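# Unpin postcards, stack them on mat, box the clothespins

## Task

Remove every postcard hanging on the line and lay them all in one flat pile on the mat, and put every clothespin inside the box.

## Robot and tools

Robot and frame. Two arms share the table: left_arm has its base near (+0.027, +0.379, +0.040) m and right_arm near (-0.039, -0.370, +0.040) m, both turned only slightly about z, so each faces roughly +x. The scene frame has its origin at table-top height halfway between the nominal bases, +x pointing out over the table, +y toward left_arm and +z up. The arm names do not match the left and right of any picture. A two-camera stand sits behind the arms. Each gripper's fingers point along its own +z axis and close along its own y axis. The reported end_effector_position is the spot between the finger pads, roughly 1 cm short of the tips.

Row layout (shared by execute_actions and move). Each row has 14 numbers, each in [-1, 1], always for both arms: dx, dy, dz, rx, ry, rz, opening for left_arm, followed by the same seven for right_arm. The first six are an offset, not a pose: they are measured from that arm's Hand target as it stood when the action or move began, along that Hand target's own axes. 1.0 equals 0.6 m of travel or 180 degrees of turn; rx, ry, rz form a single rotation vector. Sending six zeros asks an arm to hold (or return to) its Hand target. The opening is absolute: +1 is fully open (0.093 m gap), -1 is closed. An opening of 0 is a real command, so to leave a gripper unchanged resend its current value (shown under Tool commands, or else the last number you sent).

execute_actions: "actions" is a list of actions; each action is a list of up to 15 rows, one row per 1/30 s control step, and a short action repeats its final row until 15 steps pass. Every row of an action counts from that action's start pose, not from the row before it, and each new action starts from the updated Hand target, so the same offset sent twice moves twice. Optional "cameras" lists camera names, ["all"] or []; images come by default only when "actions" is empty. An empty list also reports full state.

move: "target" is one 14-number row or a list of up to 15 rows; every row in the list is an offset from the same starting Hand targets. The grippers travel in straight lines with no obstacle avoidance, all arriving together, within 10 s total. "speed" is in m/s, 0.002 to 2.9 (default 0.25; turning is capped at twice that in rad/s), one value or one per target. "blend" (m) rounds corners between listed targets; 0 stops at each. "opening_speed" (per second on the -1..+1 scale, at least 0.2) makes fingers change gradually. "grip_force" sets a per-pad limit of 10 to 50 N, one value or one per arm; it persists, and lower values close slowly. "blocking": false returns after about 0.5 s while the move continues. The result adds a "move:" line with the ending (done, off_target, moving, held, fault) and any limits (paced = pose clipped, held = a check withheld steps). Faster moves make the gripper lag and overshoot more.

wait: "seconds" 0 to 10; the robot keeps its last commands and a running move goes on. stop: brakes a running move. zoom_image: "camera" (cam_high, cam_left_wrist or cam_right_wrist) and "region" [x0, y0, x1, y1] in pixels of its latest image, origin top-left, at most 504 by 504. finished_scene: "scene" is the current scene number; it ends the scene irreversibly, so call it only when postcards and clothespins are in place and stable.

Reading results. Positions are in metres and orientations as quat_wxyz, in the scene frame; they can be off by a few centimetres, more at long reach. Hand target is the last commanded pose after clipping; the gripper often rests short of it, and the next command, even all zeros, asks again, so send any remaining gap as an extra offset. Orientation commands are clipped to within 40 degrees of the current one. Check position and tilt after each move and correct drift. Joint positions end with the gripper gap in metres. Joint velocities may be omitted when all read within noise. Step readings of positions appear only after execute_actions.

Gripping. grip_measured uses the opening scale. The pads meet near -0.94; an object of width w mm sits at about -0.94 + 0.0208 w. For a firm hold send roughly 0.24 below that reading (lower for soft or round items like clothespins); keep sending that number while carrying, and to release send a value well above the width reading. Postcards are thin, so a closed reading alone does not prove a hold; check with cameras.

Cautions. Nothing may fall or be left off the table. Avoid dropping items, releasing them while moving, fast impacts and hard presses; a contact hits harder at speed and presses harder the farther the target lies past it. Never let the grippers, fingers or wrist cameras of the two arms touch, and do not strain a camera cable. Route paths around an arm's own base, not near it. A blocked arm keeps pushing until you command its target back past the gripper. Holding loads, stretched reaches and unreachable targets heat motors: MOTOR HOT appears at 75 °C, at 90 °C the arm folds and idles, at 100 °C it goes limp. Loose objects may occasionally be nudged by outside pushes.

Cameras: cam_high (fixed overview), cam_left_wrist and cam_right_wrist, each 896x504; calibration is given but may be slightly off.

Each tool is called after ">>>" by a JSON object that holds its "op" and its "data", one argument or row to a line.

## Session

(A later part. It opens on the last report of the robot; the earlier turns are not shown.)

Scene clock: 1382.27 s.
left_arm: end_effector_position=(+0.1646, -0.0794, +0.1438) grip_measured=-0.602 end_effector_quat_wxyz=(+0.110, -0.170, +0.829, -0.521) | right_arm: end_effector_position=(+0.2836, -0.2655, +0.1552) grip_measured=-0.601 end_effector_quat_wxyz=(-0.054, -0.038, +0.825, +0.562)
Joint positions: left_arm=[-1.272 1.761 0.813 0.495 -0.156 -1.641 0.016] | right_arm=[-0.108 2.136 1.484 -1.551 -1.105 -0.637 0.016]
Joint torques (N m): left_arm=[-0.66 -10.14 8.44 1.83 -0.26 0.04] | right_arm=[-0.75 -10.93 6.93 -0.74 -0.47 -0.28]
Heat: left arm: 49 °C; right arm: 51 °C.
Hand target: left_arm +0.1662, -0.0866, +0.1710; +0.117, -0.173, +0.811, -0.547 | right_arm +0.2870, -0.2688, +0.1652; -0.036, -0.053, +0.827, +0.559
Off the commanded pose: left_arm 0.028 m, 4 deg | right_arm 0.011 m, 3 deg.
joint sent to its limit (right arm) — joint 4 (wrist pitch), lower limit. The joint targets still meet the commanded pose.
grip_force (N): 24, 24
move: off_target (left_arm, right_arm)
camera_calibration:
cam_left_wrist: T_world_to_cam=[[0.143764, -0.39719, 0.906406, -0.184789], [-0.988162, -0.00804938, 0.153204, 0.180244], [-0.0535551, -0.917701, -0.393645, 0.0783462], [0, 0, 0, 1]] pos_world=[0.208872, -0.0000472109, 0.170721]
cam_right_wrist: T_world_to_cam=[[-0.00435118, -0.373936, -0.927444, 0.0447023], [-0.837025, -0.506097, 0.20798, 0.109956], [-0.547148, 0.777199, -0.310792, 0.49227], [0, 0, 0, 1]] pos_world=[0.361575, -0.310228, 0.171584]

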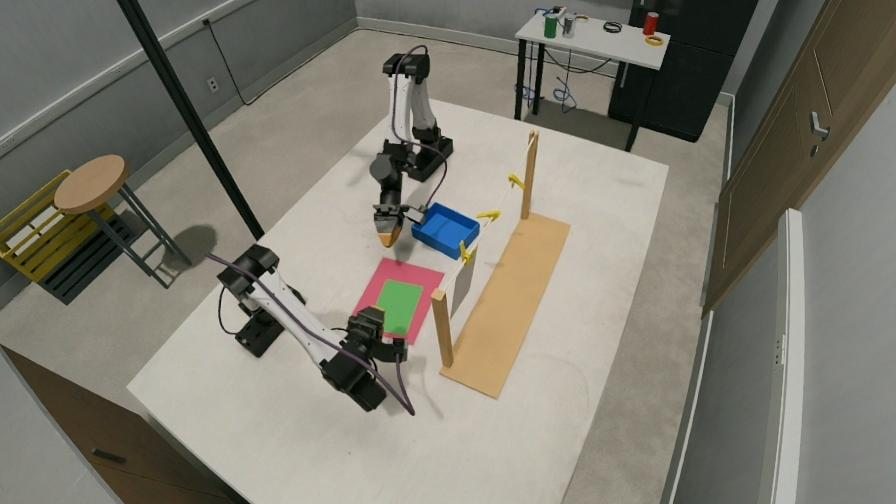

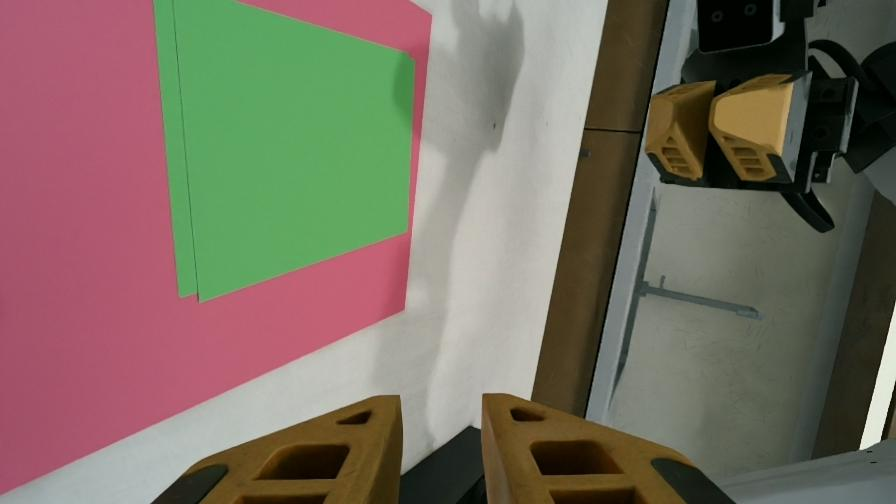

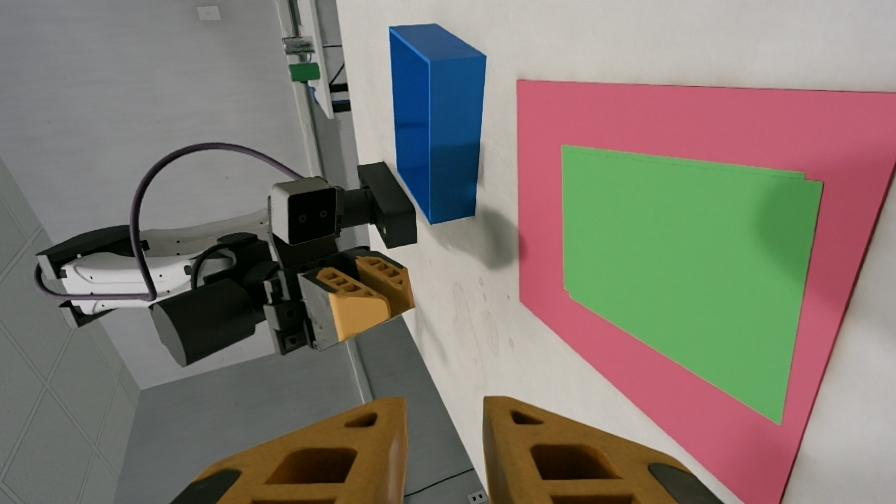

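>>> {"op": "move", "data": {
  "target": [
    [-0.142,-0.007,-0.08,0.036,-0.06,0.243,-0.3,0.078,0.258,-0.095,0.18,0.105,-0.306,0.4],
    [-0.284,-0.0138,-0.0993,0.0712,-0.1198,0.487,-0.3,-0.1467,0.3715,0.0077,0.365,0.2115,-0.6127,0.4]
  ],
  "speed": 0.25,
  "blend": [0.04,0],
  "cameras": ["all"]
}}

Scene clock: 1404.53 s.
left_arm: end_effector_position=(+0.2992, +0.0298, +0.1991) grip_measured=-0.302 end_effector_quat_wxyz=(+0.604, +0.353, +0.620, -0.356) | right_arm: end_effector_position=(+0.3617, -0.1736, +0.3662) grip_measured=+0.399 end_effector_quat_wxyz=(-0.239, +0.800, -0.530, +0.150)
Joint positions: left_arm=[-0.76 1.739 0.511 1.21 0.229 -0.011 0.031] | right_arm=[0.502 2.04 2.598 -1.558 0.021 -1.514 0.064]
Joint torques (N m): left_arm=[0.57 -5.15 4.9 2.18 0.03 0.18] | right_arm=[0.57 -7.62 7.82 1.48 -0.11 -0.14]
Motor temperatures (°C): left_arm=[23 35 37 49 23 25 23] | right_arm=[23 51 44 35 24 25 24]
Heat: left arm: 49 °C; right arm: 51 °C.
Hand target: left_arm +0.3005, +0.0305, +0.2009; +0.612, +0.355, +0.611, -0.355 | right_arm +0.3629, -0.1706, +0.3702; -0.217, +0.810, -0.526, +0.141
Off the commanded pose: left_arm 0.002 m, 1 deg | right_arm 0.005 m, 3 deg.
joint sent to its limit (right arm) — joint 4 (wrist pitch), lower limit. The joint targets are off in orientation, not in position.
grip_force (N): 24, 24
move: off_target (right_arm)
camera_calibration:
cam_left_wrist: T_world_to_cam=[[-0.873226, -0.487276, -0.00619257, 0.277766], [-0.205368, 0.379496, -0.902112, 0.270008], [0.441928, -0.786476, -0.431457, 0.0628682], [0, 0, 0, 1]] pos_world=[0.27022, 0.0823261, 0.272422]
cam_right_wrist: T_world_to_cam=[[0.775478, 0.315136, 0.547104, -0.427288], [0.133053, -0.928637, 0.34631, -0.296917], [0.617196, -0.195762, -0.762067, 0.104249], [0, 0, 0, 1]] pos_world=[0.306516, -0.120666, 0.416041]

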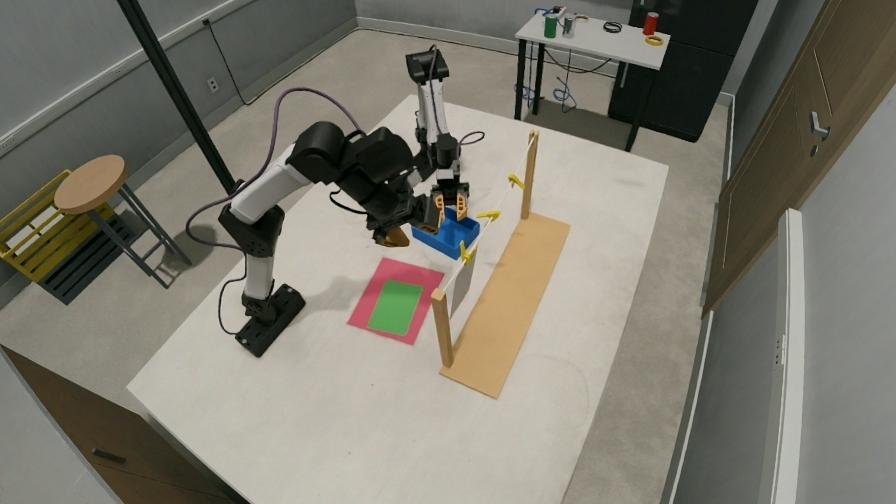

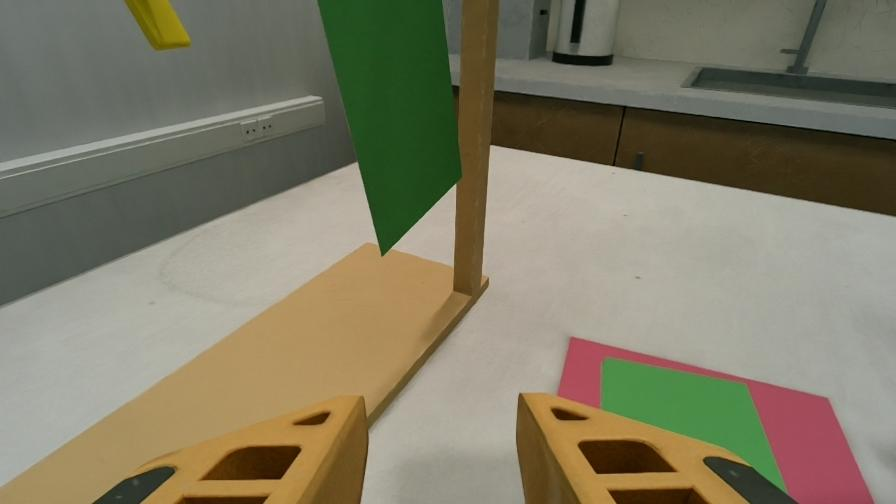

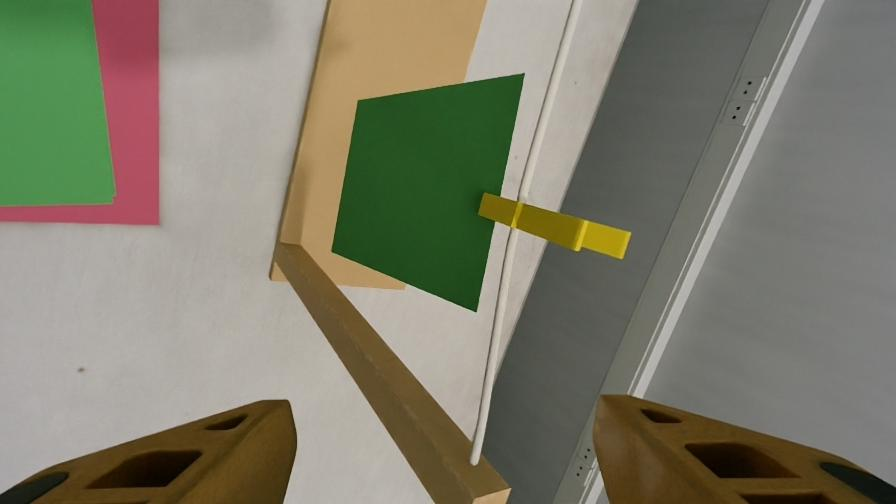

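>>> {"op": "move", "data": {
  "target": [0.04,0.057,0.194,-0.028,0,0,-0.3,-0.035,-0.0547,0.0142,0,0,0,0.4],
  "speed": 0.12,
  "cameras": ["cam_left_wrist","cam_right_wrist"]
}}

Scene clock: 1446.80 s.
left_arm: end_effector_position=(+0.3840, -0.0479, +0.1711) grip_measured=-0.302 end_effector_quat_wxyz=(+0.615, +0.331, +0.634, -0.331) | right_arm: end_effector_position=(+0.3834, -0.1422, +0.3763) grip_measured=+0.399 end_effector_quat_wxyz=(-0.277, +0.795, -0.509, +0.177)
Joint positions: left_arm=[-0.769 2.137 0.982 1.132 0.145 -0.01 0.031] | right_arm=[0.55 2.186 2.841 -1.558 0.047 -1.509 0.064]
Joint torques (N m): left_arm=[-0.68 -8.12 7.92 1.98 -0.17 0.14] | right_arm=[0.7 -8.25 7.41 1.65 -0.08 0.17]
Motor temperatures (°C): left_arm=[23 31 34 51 23 25 22] | right_arm=[23 45 42 36 24 25 24]
Heat: left arm: 51 °C; right arm: 45 °C.
Hand target: left_arm +0.3879, -0.0536, +0.1769; +0.627, +0.328, +0.626, -0.328 | right_arm +0.3842, -0.1382, +0.3794; -0.217, +0.810, -0.526, +0.142
Off the commanded pose: left_arm 0.009 m, 2 deg | right_arm 0.005 m, 8 deg.
elbow stopped short (right arm): the move would have taken joint 3 (elbow) straighter than the controller allows.
grip_force (N): 24, 24
move: off_target (right_arm)
camera_calibration:
cam_left_wrist: T_world_to_cam=[[-0.834023, -0.551676, -0.00769923, 0.295936], [-0.234824, 0.367564, -0.899863, 0.30209], [0.499263, -0.748699, -0.436104, -0.0671775], [0, 0, 0, 1]] pos_world=[0.351295, 0.0019278, 0.244822]
cam_right_wrist: T_world_to_cam=[[0.711154, 0.318869, 0.626564, -0.46431], [0.126892, -0.934807, 0.331715, -0.267163], [0.69149, -0.156394, -0.705254, 0.060421], [0, 0, 0, 1]] pos_world=[0.322317, -0.0922419, 0.422154]
Images, in order (width x height): cam_left_wrist 896x504, cam_right_wrist 896x504.

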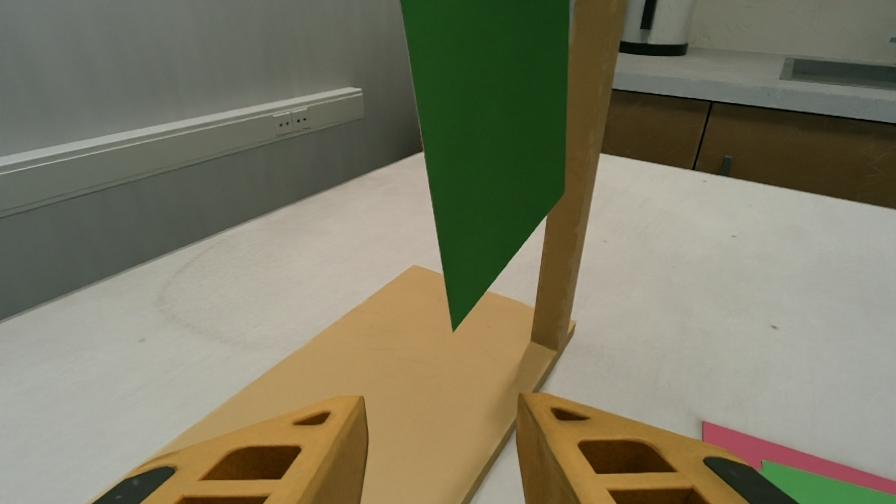

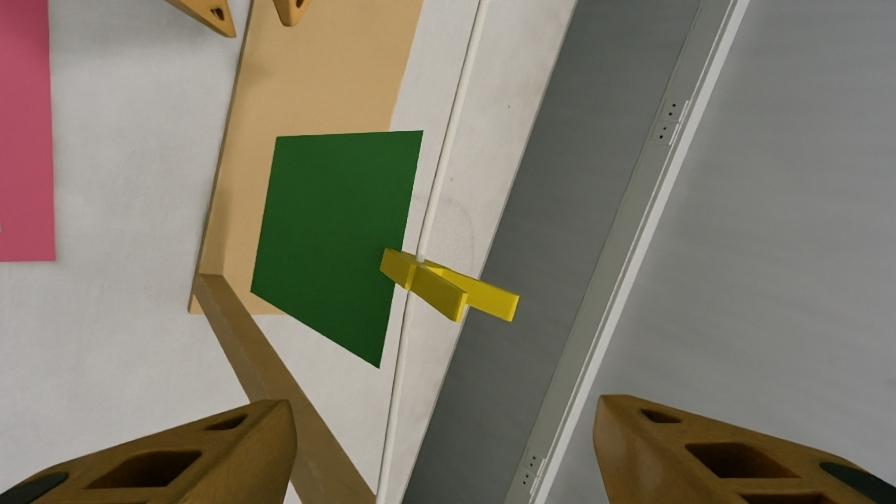

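>>> {"op": "move", "data": {
  "target": [
    [-0.0067,-0.002,0.1153,0,0,0,-0.3,0,0,0,0,0,0,0.4],
    [-0.0067,-0.002,0.1153,0,0,0,-1,-0.015,-0.01,0.035,0,0,0,0.4]
  ],
  "speed": 0.07,
  "grip_force": [24,45],
  "cameras": ["all"]
}}

Scene clock: 1466.40 s.
left_arm: end_effector_position=(+0.4217, -0.1063, +0.1751) grip_measured=-0.988 end_effector_quat_wxyz=(+0.615, +0.333, +0.634, -0.331) | right_arm: end_effector_position=(+0.3913, -0.1296, +0.3589) grip_measured=+0.399 end_effector_quat_wxyz=(-0.267, +0.799, -0.511, +0.170)
Joint positions: left_arm=[-0.793 2.305 1.331 0.949 0.124 -0.008 0] | right_arm=[0.568 2.229 2.841 -1.539 0.056 -1.494 0.064]
Joint torques (N m): left_arm=[-0.4 -9.84 8.99 1.99 -0.19 0.12] | right_arm=[0.72 -8.68 7.58 1.77 -0.08 0.16]
Heat: left arm: 50 °C; right arm: 45 °C.
Hand target: left_arm +0.4264, -0.1111, +0.1809; +0.627, +0.328, +0.626, -0.328 | right_arm +0.3948, -0.1236, +0.3643; -0.217, +0.810, -0.526, +0.142
Off the commanded pose: left_arm 0.009 m, 2 deg | right_arm 0.009 m, 7 deg.
elbow stopped short (right arm): the move would have taken joint 3 (elbow) straighter than the controller allows.
grip_force (N): 24, 45
move: off_target (right_arm)
camera_calibration:
cam_left_wrist: T_world_to_cam=[[-0.835688, -0.549108, -0.0102842, 0.296566], [-0.232369, 0.370486, -0.899302, 0.335122], [0.497624, -0.749147, -0.437207, -0.127172], [0, 0, 0, 1]] pos_world=[0.388993, -0.0565825, 0.248825]
cam_right_wrist: T_world_to_cam=[[0.724165, 0.325615, 0.607915, -0.46048], [0.134769, -0.931335, 0.338307, -0.255529], [0.67633, -0.163062, -0.718323, 0.0544614], [0, 0, 0, 1]] pos_world=[0.331067, -0.0791632, 0.405501]

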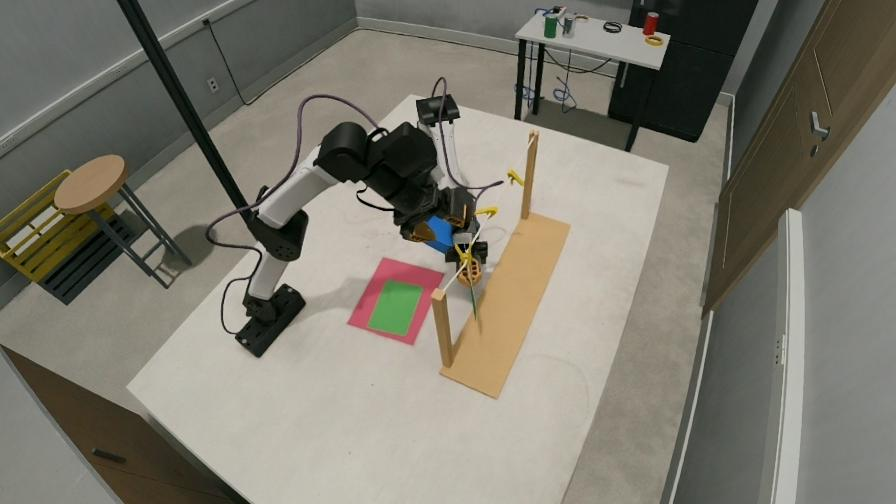

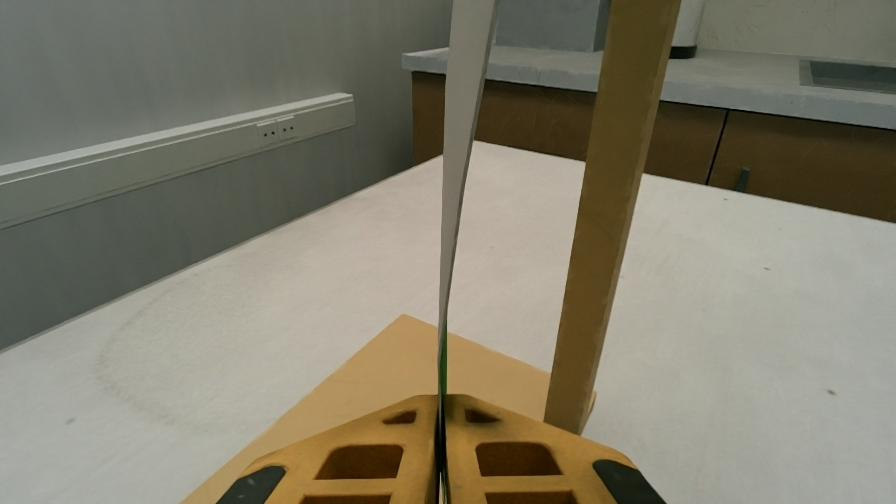

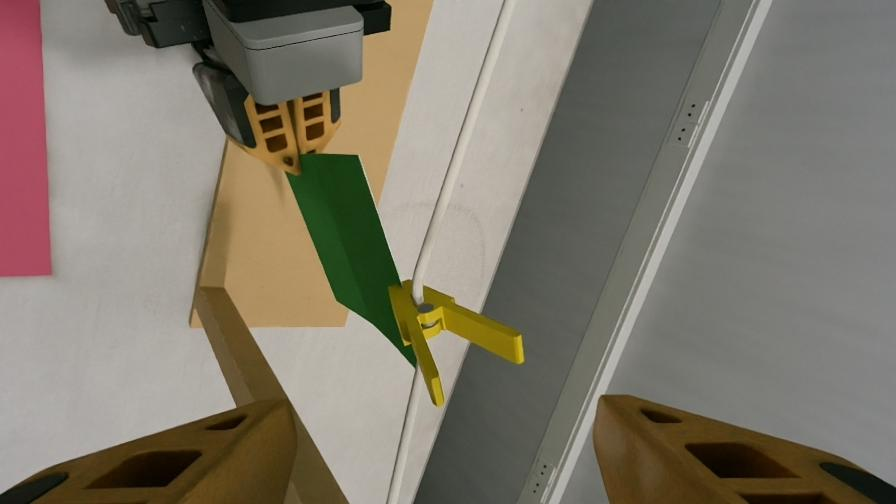

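>>> {"op": "move", "data": {
  "target": [0,0,0,0,0,0,-1,-0.007,0,0.0467,0,0,-0.055,0.4],
  "speed": 0.07,
  "cameras": ["cam_right_wrist"]
}}

Scene clock: 1492.30 s.
left_arm: end_effector_position=(+0.4217, -0.1063, +0.1751) grip_measured=-0.988 end_effector_quat_wxyz=(+0.615, +0.333, +0.634, -0.331) | right_arm: end_effector_position=(+0.4023, -0.1202, +0.3351) grip_measured=+0.399 end_effector_quat_wxyz=(-0.241, +0.838, -0.456, +0.179)
Joint positions: left_arm=[-0.793 2.305 1.331 0.949 0.124 -0.008 0] | right_arm=[0.573 2.284 2.841 -1.521 0.057 -1.629 0.064]
Joint torques (N m): left_arm=[-0.36 -9.81 8.87 1.99 -0.16 0.11] | right_arm=[0.7 -9.14 7.79 1.7 -0.08 -0.13]
Motor temperatures (°C): left_arm=[23 37 37 48 23 25 23] | right_arm=[23 45 44 37 24 25 24]
Heat: left arm: 48 °C; right arm: 45 °C.
Hand target: left_arm +0.4264, -0.1111, +0.1809; +0.627, +0.328, +0.626, -0.328 | right_arm +0.4060, -0.1141, +0.3400; -0.204, +0.852, -0.454, +0.160
Off the commanded pose: left_arm 0.009 m, 2 deg | right_arm 0.009 m, 5 deg.
elbow stopped short (right arm): the move would have taken joint 3 (elbow) straighter than the controller allows.
grip_force (N): 24, 45
move: off_target (right_arm)
camera_calibration:
cam_right_wrist: T_world_to_cam=[[0.678048, 0.459671, 0.573544, -0.410915], [0.23709, -0.875385, 0.421294, -0.302513], [0.695729, -0.149676, -0.702537, 0.0199319], [0, 0, 0, 1]] pos_world=[0.336476, -0.0729459, 0.377128]
Images, in order (width x height): cam_right_wrist 896x504.

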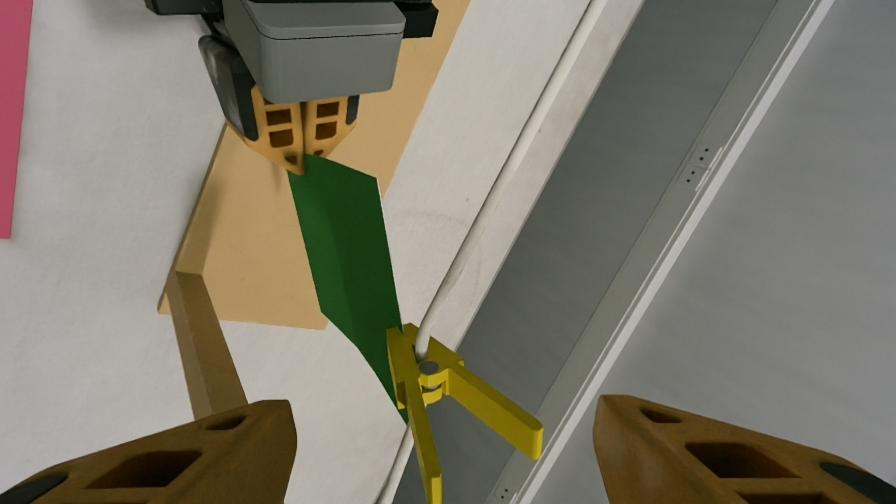

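>>> {"op": "move", "data": {
  "target": [0,0,0,0,0,0,-1,0,0,0,0,0,0,-0.9],
  "speed": 0.07,
  "cameras": ["cam_right_wrist","cam_left_wrist"]
}}

Scene clock: 1496.87 s.
left_arm: end_effector_position=(+0.4217, -0.1063, +0.1751) grip_measured=-0.988 end_effector_quat_wxyz=(+0.615, +0.333, +0.634, -0.331) | right_arm: end_effector_position=(+0.4024, -0.1202, +0.3351) grip_measured=-0.899 end_effector_quat_wxyz=(-0.241, +0.838, -0.456, +0.179)
Joint positions: left_arm=[-0.793 2.305 1.331 0.949 0.124 -0.008 0] | right_arm=[0.573 2.284 2.841 -1.52 0.057 -1.63 0.002]
Joint torques (N m): left_arm=[-0.27 -9.85 8.96 1.98 -0.17 0.12] | right_arm=[0.72 -9.14 7.79 1.7 -0.07 -0.14]
Heat: left arm: 48 °C; right arm: 44 °C.
Hand target: left_arm +0.4264, -0.1111, +0.1809; +0.627, +0.328, +0.626, -0.328 | right_arm +0.4060, -0.1140, +0.3400; -0.204, +0.852, -0.454, +0.160
Off the commanded pose: left_arm 0.009 m, 2 deg | right_arm 0.009 m, 5 deg.
elbow stopped short (right arm): the move would have taken joint 3 (elbow) straighter than the controller allows.
grip_force (N): 24, 45
move: off_target (right_arm)
camera_calibration:
cam_left_wrist: T_world_to_cam=[[-0.835688, -0.549108, -0.0102842, 0.296566], [-0.232369, 0.370486, -0.899302, 0.335122], [0.497624, -0.749147, -0.437207, -0.127172], [0, 0, 0, 1]] pos_world=[0.388993, -0.0565825, 0.248825]
cam_right_wrist: T_world_to_cam=[[0.677417, 0.460283, 0.573799, -0.410756], [0.237465, -0.875116, 0.421642, -0.30275], [0.696216, -0.149371, -0.70212, 0.0196334], [0, 0, 0, 1]] pos_world=[0.336476, -0.0729452, 0.377129]
Images, in order (width x height): cam_left_wrist 896x504, cam_right_wrist 896x504.

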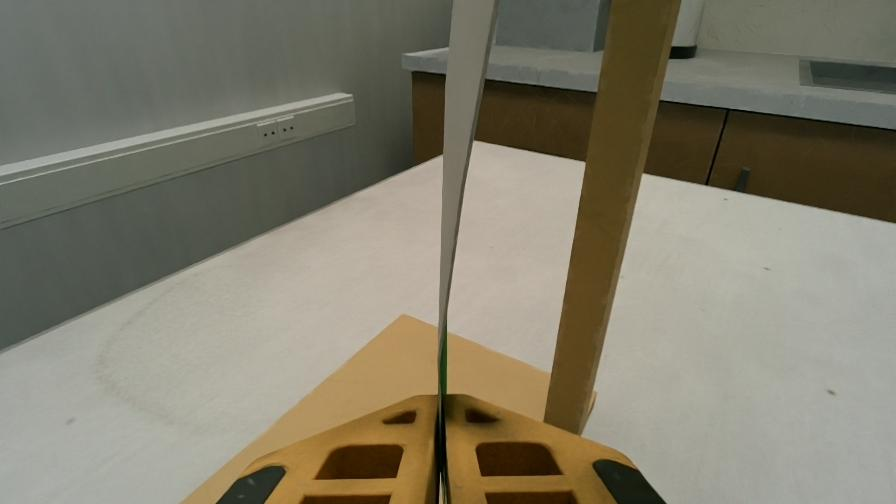

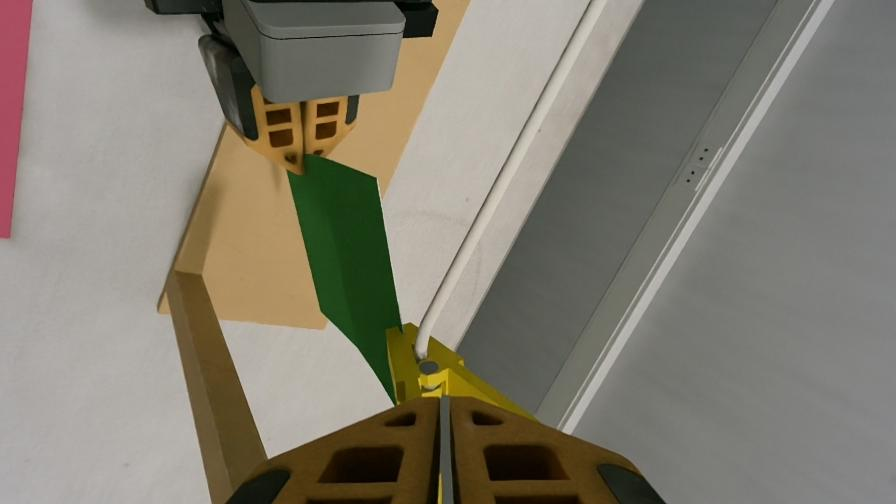

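>>> {"op": "zoom_image", "data": {
  "camera": "cam_right_wrist",
  "region": [270, 280, 620, 500]
}}

>>> {"op": "move", "data": {
  "target": [0,0,0,0,0,0,-1,0,0,0,0,0,0,0.4],
  "speed": 0.07,
  "cameras": ["cam_high","cam_right_wrist"]
}}

>>> {"op": "zoom_image", "data": {
  "camera": "cam_high",
  "region": [390, 180, 530, 340]
}}

Scaled by 1.440 from the camera's 896x504 image, which has a finer 1280x720 frame.

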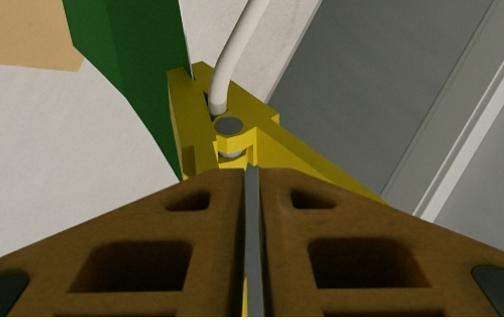

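Scene clock: 1522.07 s.
left_arm: end_effector_position=(+0.4217, -0.1063, +0.1751) grip_measured=-0.988 end_effector_quat_wxyz=(+0.615, +0.333, +0.634, -0.331) | right_arm: end_effector_position=(+0.4024, -0.1202, +0.3351) grip_measured=+0.398 end_effector_quat_wxyz=(-0.241, +0.838, -0.456, +0.179)
Joint positions: left_arm=[-0.793 2.305 1.331 0.949 0.124 -0.008 0] | right_arm=[0.573 2.284 2.841 -1.52 0.057 -1.63 0.064]
Joint torques (N m): left_arm=[-0.34 -9.76 8.85 1.99 -0.19 0.1] | right_arm=[0.75 -9.14 7.76 1.7 -0.08 -0.13]
Heat: left arm: 48 °C; right arm: 44 °C.
Hand target: left_arm +0.4264, -0.1111, +0.1809; +0.627, +0.328, +0.626, -0.328 | right_arm +0.4060, -0.1140, +0.3400; -0.204, +0.852, -0.454, +0.160
Off the commanded pose: left_arm 0.009 m, 2 deg | right_arm 0.009 m, 5 deg.
elbow stopped short (right arm): the move would have taken joint 3 (elbow) straighter than the controller allows.
grip_force (N): 24, 45
move: off_target (right_arm)
camera_calibration:
cam_right_wrist: T_world_to_cam=[[0.677227, 0.460567, 0.573796, -0.410624], [0.23768, -0.874983, 0.421796, -0.302959], [0.696328, -0.149272, -0.70203, 0.0195543], [0, 0, 0, 1]] pos_world=[0.336476, -0.0730449, 0.377129]
Images, in order (width x height): cam_high 896x504, cam_right_wrist 896x504.

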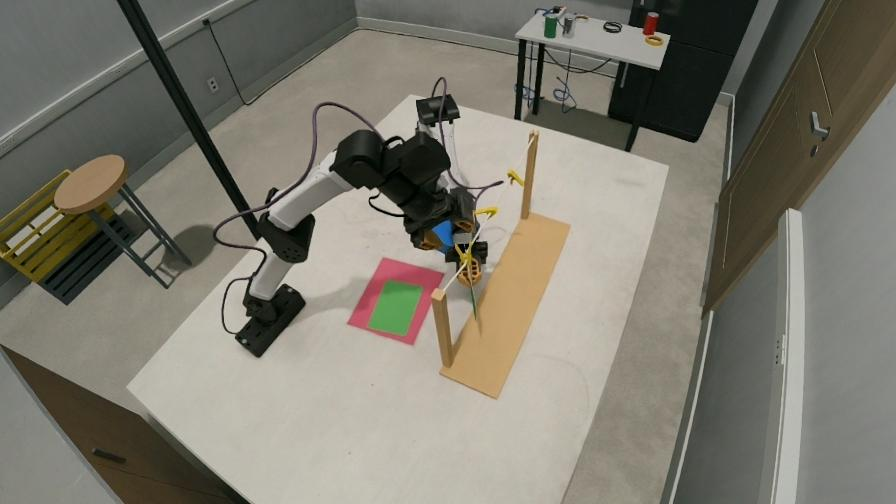

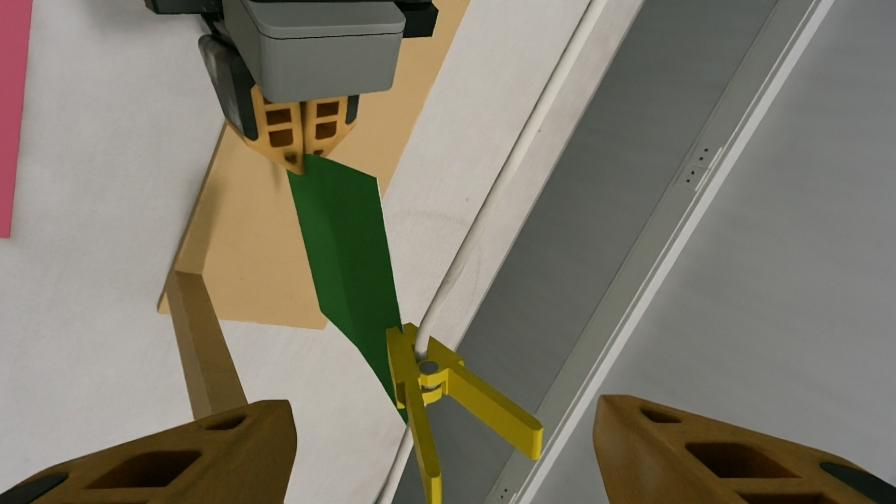

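Scaled by 3.150 from the camera's 896x504 image, which has a finer 1280x720 frame.

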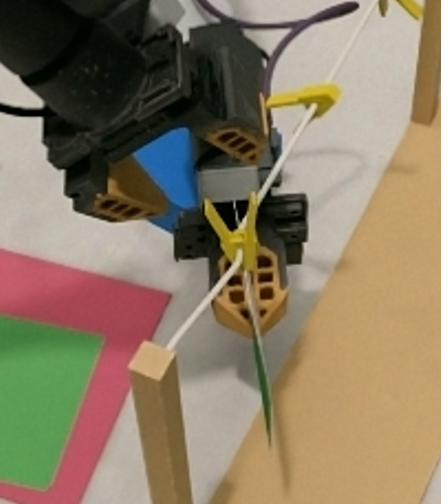

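>>> {"op": "move", "data": {
  "target": [0,0,0,0,0,0,-1,0.0202,-0.0065,0.0323,0,0,0,0.4],
  "speed": 0.06,
  "cameras": ["cam_right_wrist"]
}}

Scene clock: 1544.23 s.
left_arm: end_effector_position=(+0.4217, -0.1063, +0.1751) grip_measured=-0.988 end_effector_quat_wxyz=(+0.615, +0.333, +0.634, -0.331) | right_arm: end_effector_position=(+0.4173, -0.1192, +0.3215) grip_measured=+0.398 end_effector_quat_wxyz=(-0.236, +0.841, -0.451, +0.183)
Joint positions: left_arm=[-0.793 2.305 1.331 0.949 0.124 -0.008 0] | right_arm=[0.56 2.322 2.841 -1.485 0.057 -1.654 0.064]
Joint torques (N m): left_arm=[-0.44 -9.73 8.99 2 -0.16 0.12] | right_arm=[-0.88 -9.52 7.91 1.71 -0.21 -0.14]
Heat: left arm: 48 °C; right arm: 44 °C.
Hand target: left_arm +0.4264, -0.1111, +0.1809; +0.627, +0.328, +0.626, -0.328 | right_arm +0.4242, -0.1184, +0.3262; -0.204, +0.852, -0.454, +0.160
Off the commanded pose: left_arm 0.009 m, 2 deg | right_arm 0.008 m, 5 deg.
elbow stopped short (right arm): the move would have taken joint 3 (elbow) straighter than the controller allows.
grip_force (N): 24, 45
move: off_target (right_arm)
camera_calibration:
cam_right_wrist: T_world_to_cam=[[0.672168, 0.472577, 0.569966, -0.408572], [0.241707, -0.867692, 0.434384, -0.304684], [0.699834, -0.154214, -0.69746, -0.0037241], [0, 0, 0, 1]] pos_world=[0.35088, -0.0718642, 0.362625]
Images, in order (width x height): cam_right_wrist 896x504.

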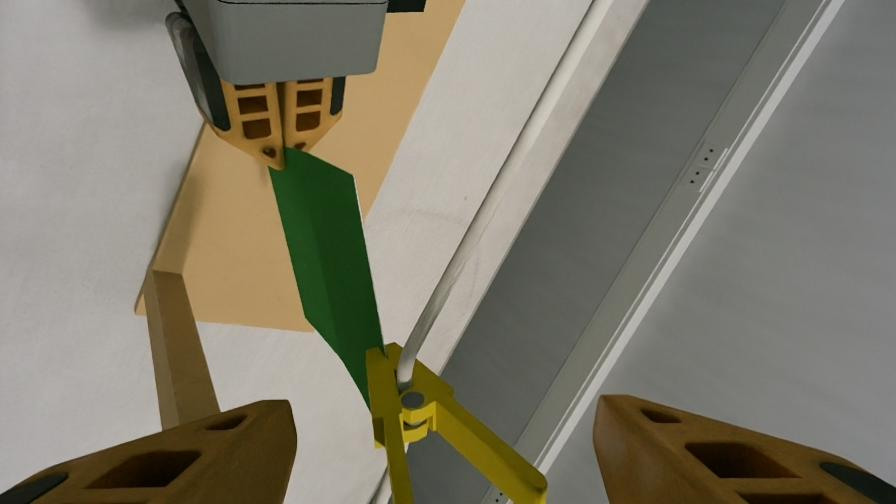

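>>> {"op": "move", "data": {
  "target": [0,0,0,0,0,0,-1,0,0,0,0,0,0,-0.9],
  "speed": 0.06,
  "cameras": ["cam_right_wrist","cam_high"]
}}

Scene clock: 1550.93 s.
left_arm: end_effector_position=(+0.4222, -0.1068, +0.1763) grip_measured=-0.988 end_effector_quat_wxyz=(+0.616, +0.332, +0.633, -0.331) | right_arm: end_effector_position=(+0.4205, -0.1162, +0.3248) grip_measured=-0.899 end_effector_quat_wxyz=(-0.247, +0.838, -0.449, +0.186)
Joint positions: left_arm=[-0.793 2.305 1.335 0.947 0.123 -0.007 0] | right_arm=[0.56 2.322 2.842 -1.464 0.051 -1.655 0.002]
Joint torques (N m): left_arm=[-0.31 -9.7 8.61 2 -0.17 0.1] | right_arm=[-0.88 -9.55 7.84 1.53 -0.17 -0.12]
Heat: left arm: 48 °C; right arm: 45 °C.
Hand target: left_arm +0.4265, -0.1110, +0.1810; +0.627, +0.328, +0.626, -0.328 | right_arm +0.4241, -0.1184, +0.3262; -0.204, +0.852, -0.454, +0.160
Off the commanded pose: left_arm 0.007 m, 2 deg | right_arm 0.005 m, 6 deg.
elbow stopped short (right arm): the move would have taken joint 3 (elbow) straighter than the controller allows.
grip_force (N): 24, 45
move: off_target (right_arm)
camera_calibration:
cam_right_wrist: T_world_to_cam=[[0.66, 0.466984, 0.588495, -0.415596], [0.23817, -0.872992, 0.42563, -0.300634], [0.712514, -0.140754, -0.687396, -0.0102751], [0, 0, 0, 1]] pos_world=[0.353217, -0.0698203, 0.365472]
Images, in order (width x height): cam_high 896x504, cam_right_wrist 896x504.

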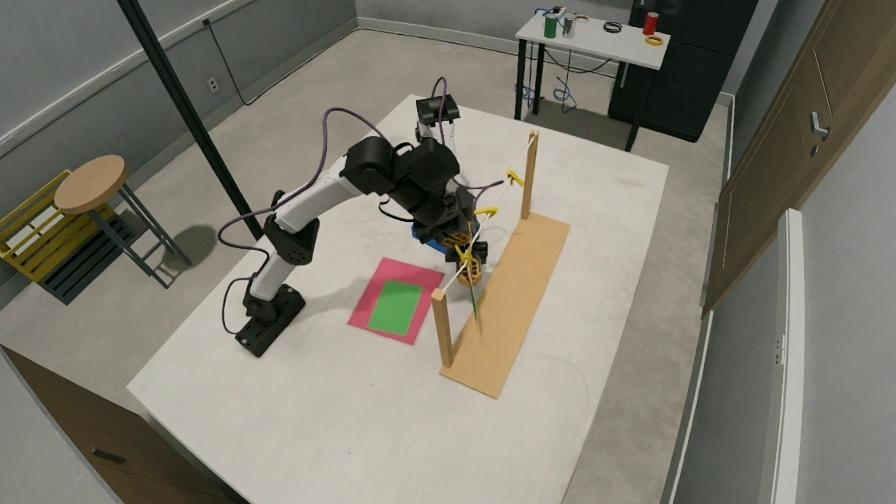

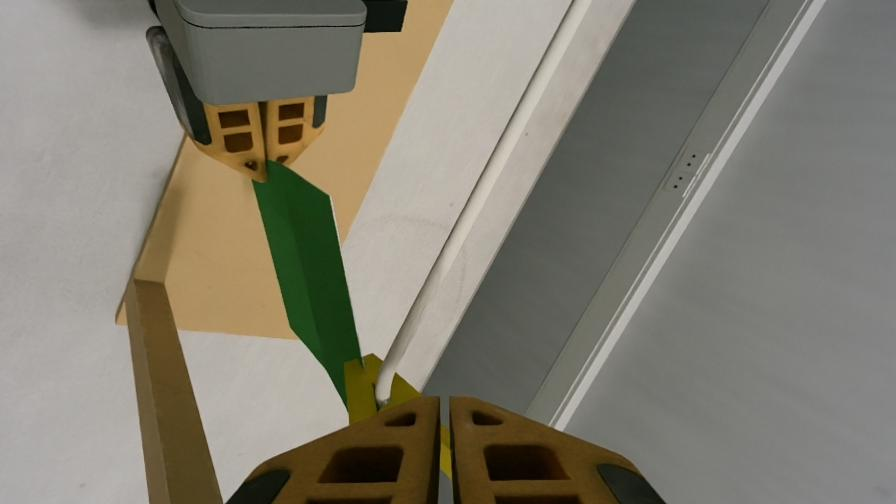

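>>> {"op": "zoom_image", "data": {
  "camera": "cam_high",
  "region": [410, 190, 530, 310]
}}

>>> {"op": "move", "data": {
  "target": [0,0,0,0,0,0,-1,0,0,0,0,0,0,0.4],
  "speed": 0.07,
  "cameras": ["cam_high","cam_right_wrist"]
}}

>>> {"op": "zoom_image", "data": {
  "camera": "cam_high",
  "region": [410, 190, 530, 310]
}}

Scaled by 4.200 from the camera's 896x504 image, which has a finer 1280x720 frame.

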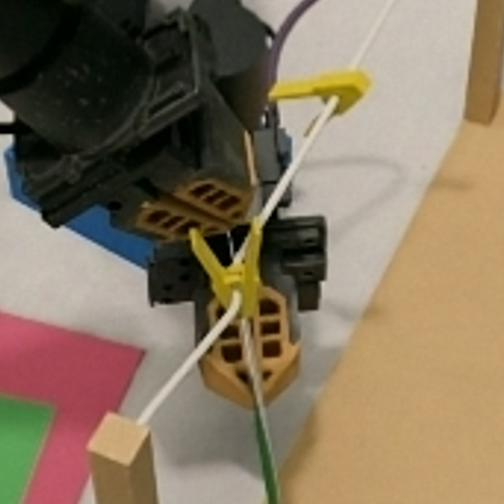

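Scene clock: 1558.27 s.
left_arm: end_effector_position=(+0.4222, -0.1068, +0.1763) grip_measured=-0.988 end_effector_quat_wxyz=(+0.616, +0.332, +0.633, -0.331) | right_arm: end_effector_position=(+0.4205, -0.1162, +0.3248) grip_measured=+0.398 end_effector_quat_wxyz=(-0.247, +0.838, -0.449, +0.186)
Joint positions: left_arm=[-0.793 2.305 1.335 0.947 0.123 -0.007 0] | right_arm=[0.56 2.322 2.842 -1.464 0.051 -1.655 0.064]
Joint torques (N m): left_arm=[-0.28 -9.72 8.73 2 -0.16 0.11] | right_arm=[-0.87 -9.52 7.83 1.52 -0.16 -0.12]
Heat: left arm: 48 °C; right arm: 46 °C.
Hand target: left_arm +0.4265, -0.1110, +0.1810; +0.627, +0.328, +0.626, -0.328 | right_arm +0.4241, -0.1184, +0.3262; -0.204, +0.852, -0.454, +0.160
Off the commanded pose: left_arm 0.008 m, 2 deg | right_arm 0.004 m, 6 deg.
elbow stopped short (right arm): the move would have taken joint 3 (elbow) straighter than the controller allows.
grip_force (N): 24, 45
move: off_target (right_arm)
camera_calibration:
cam_right_wrist: T_world_to_cam=[[0.66, 0.466984, 0.588495, -0.415596], [0.23817, -0.872992, 0.42563, -0.300634], [0.712514, -0.140754, -0.687396, -0.0102751], [0, 0, 0, 1]] pos_world=[0.353217, -0.0698203, 0.365472]
Images, in order (width x height): cam_high 896x504, cam_right_wrist 896x504.

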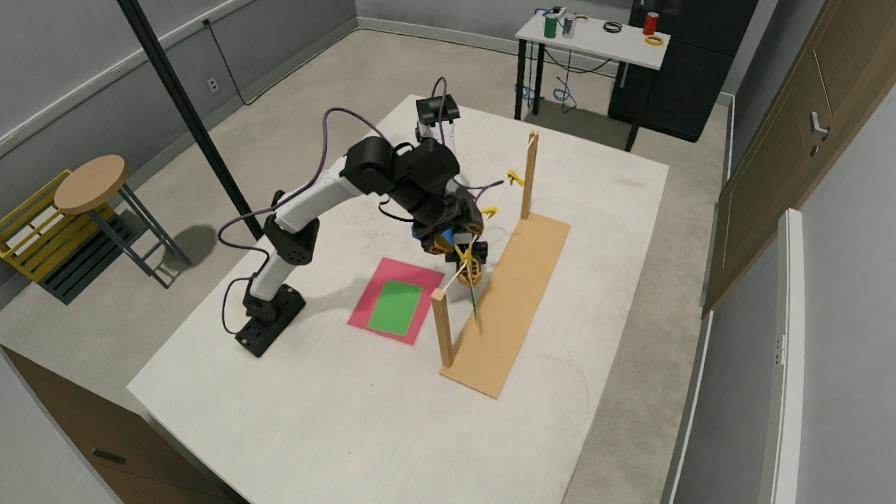

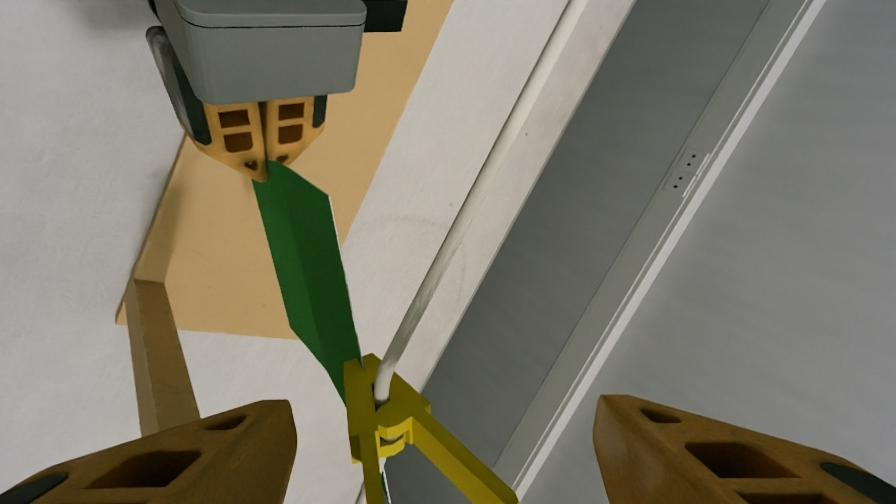

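Scaled by 4.200 from the camera's 896x504 image, which has a finer 1280x720 frame.

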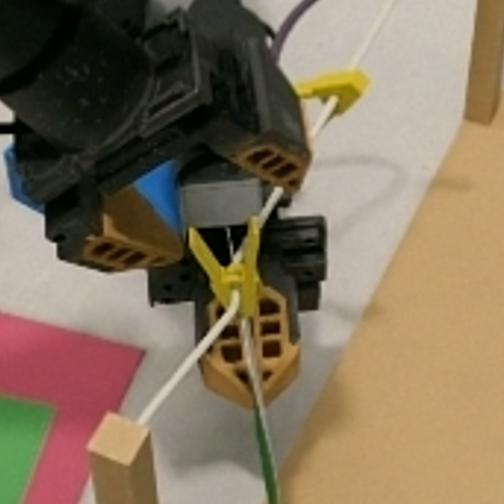

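>>> {"op": "move", "data": {
  "target": [0,0,0,0,0,0,-1,0.029,-0.0015,0.0095,0,0,0,0.4],
  "speed": 0.06,
  "cameras": ["cam_right_wrist","cam_high"]
}}

>>> {"op": "zoom_image", "data": {
  "camera": "cam_high",
  "region": [410, 190, 530, 310]
}}

Scene clock: 1578.33 s.
left_arm: end_effector_position=(+0.4222, -0.1068, +0.1763) grip_measured=-0.988 end_effector_quat_wxyz=(+0.616, +0.332, +0.633, -0.331) | right_arm: end_effector_position=(+0.4306, -0.1318, +0.3199) grip_measured=+0.398 end_effector_quat_wxyz=(-0.240, +0.839, -0.451, +0.188)
Joint positions: left_arm=[-0.793 2.305 1.335 0.947 0.123 -0.007 0] | right_arm=[0.521 2.331 2.842 -1.464 0.04 -1.686 0.064]
Joint torques (N m): left_arm=[-0.39 -9.73 8.69 2 -0.15 0.13] | right_arm=[-0.77 -9.51 7.87 1.68 -0.26 -0.13]
Heat: left arm: 47 °C; right arm: 48 °C.
Hand target: left_arm +0.4265, -0.1110, +0.1810; +0.627, +0.328, +0.626, -0.328 | right_arm +0.4367, -0.1313, +0.3232; -0.204, +0.852, -0.454, +0.160
Off the commanded pose: left_arm 0.008 m, 2 deg | right_arm 0.007 m, 5 deg.
elbow stopped short (right arm): the move would have taken joint 3 (elbow) straighter than the controller allows.
grip_force (N): 24, 45
move: off_target (right_arm)
camera_calibration:
cam_right_wrist: T_world_to_cam=[[0.666743, 0.469427, 0.578871, -0.411628], [0.23402, -0.869291, 0.435394, -0.315394], [0.707593, -0.154829, -0.689449, -0.0221193], [0, 0, 0, 1]] pos_world=[0.36391, -0.0843651, 0.36035]
Images, in order (width x height): cam_high 896x504, cam_right_wrist 896x504.

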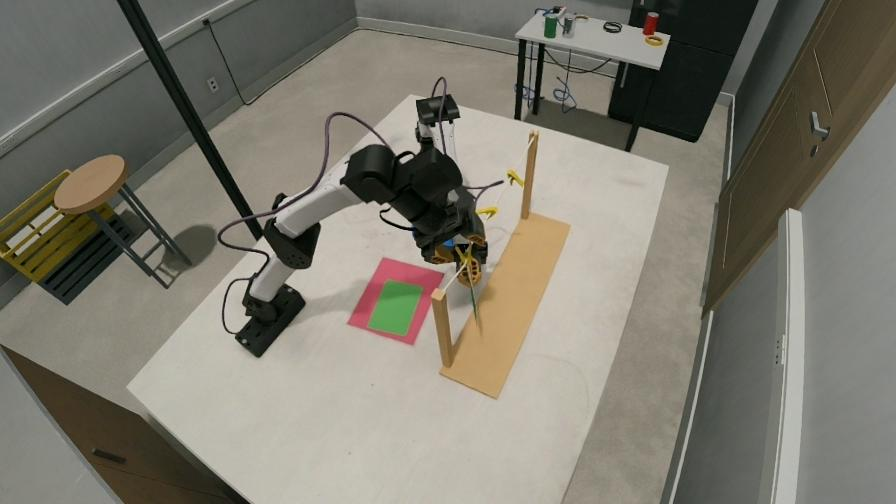

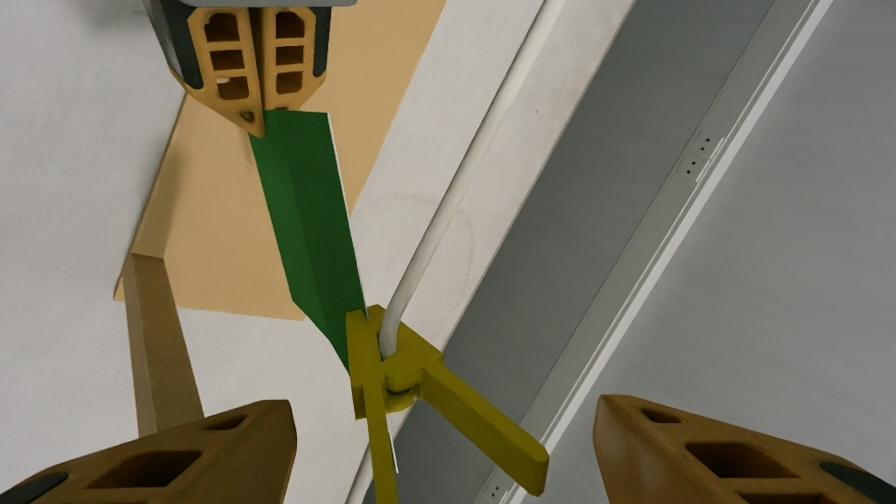

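Scaled by 4.200 from the camera's 896x504 image, which has a finer 1280x720 frame.

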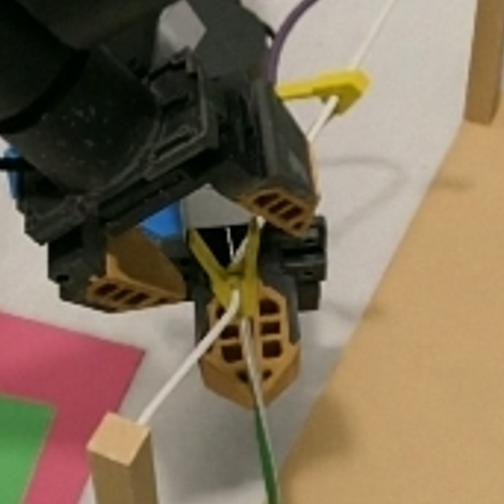

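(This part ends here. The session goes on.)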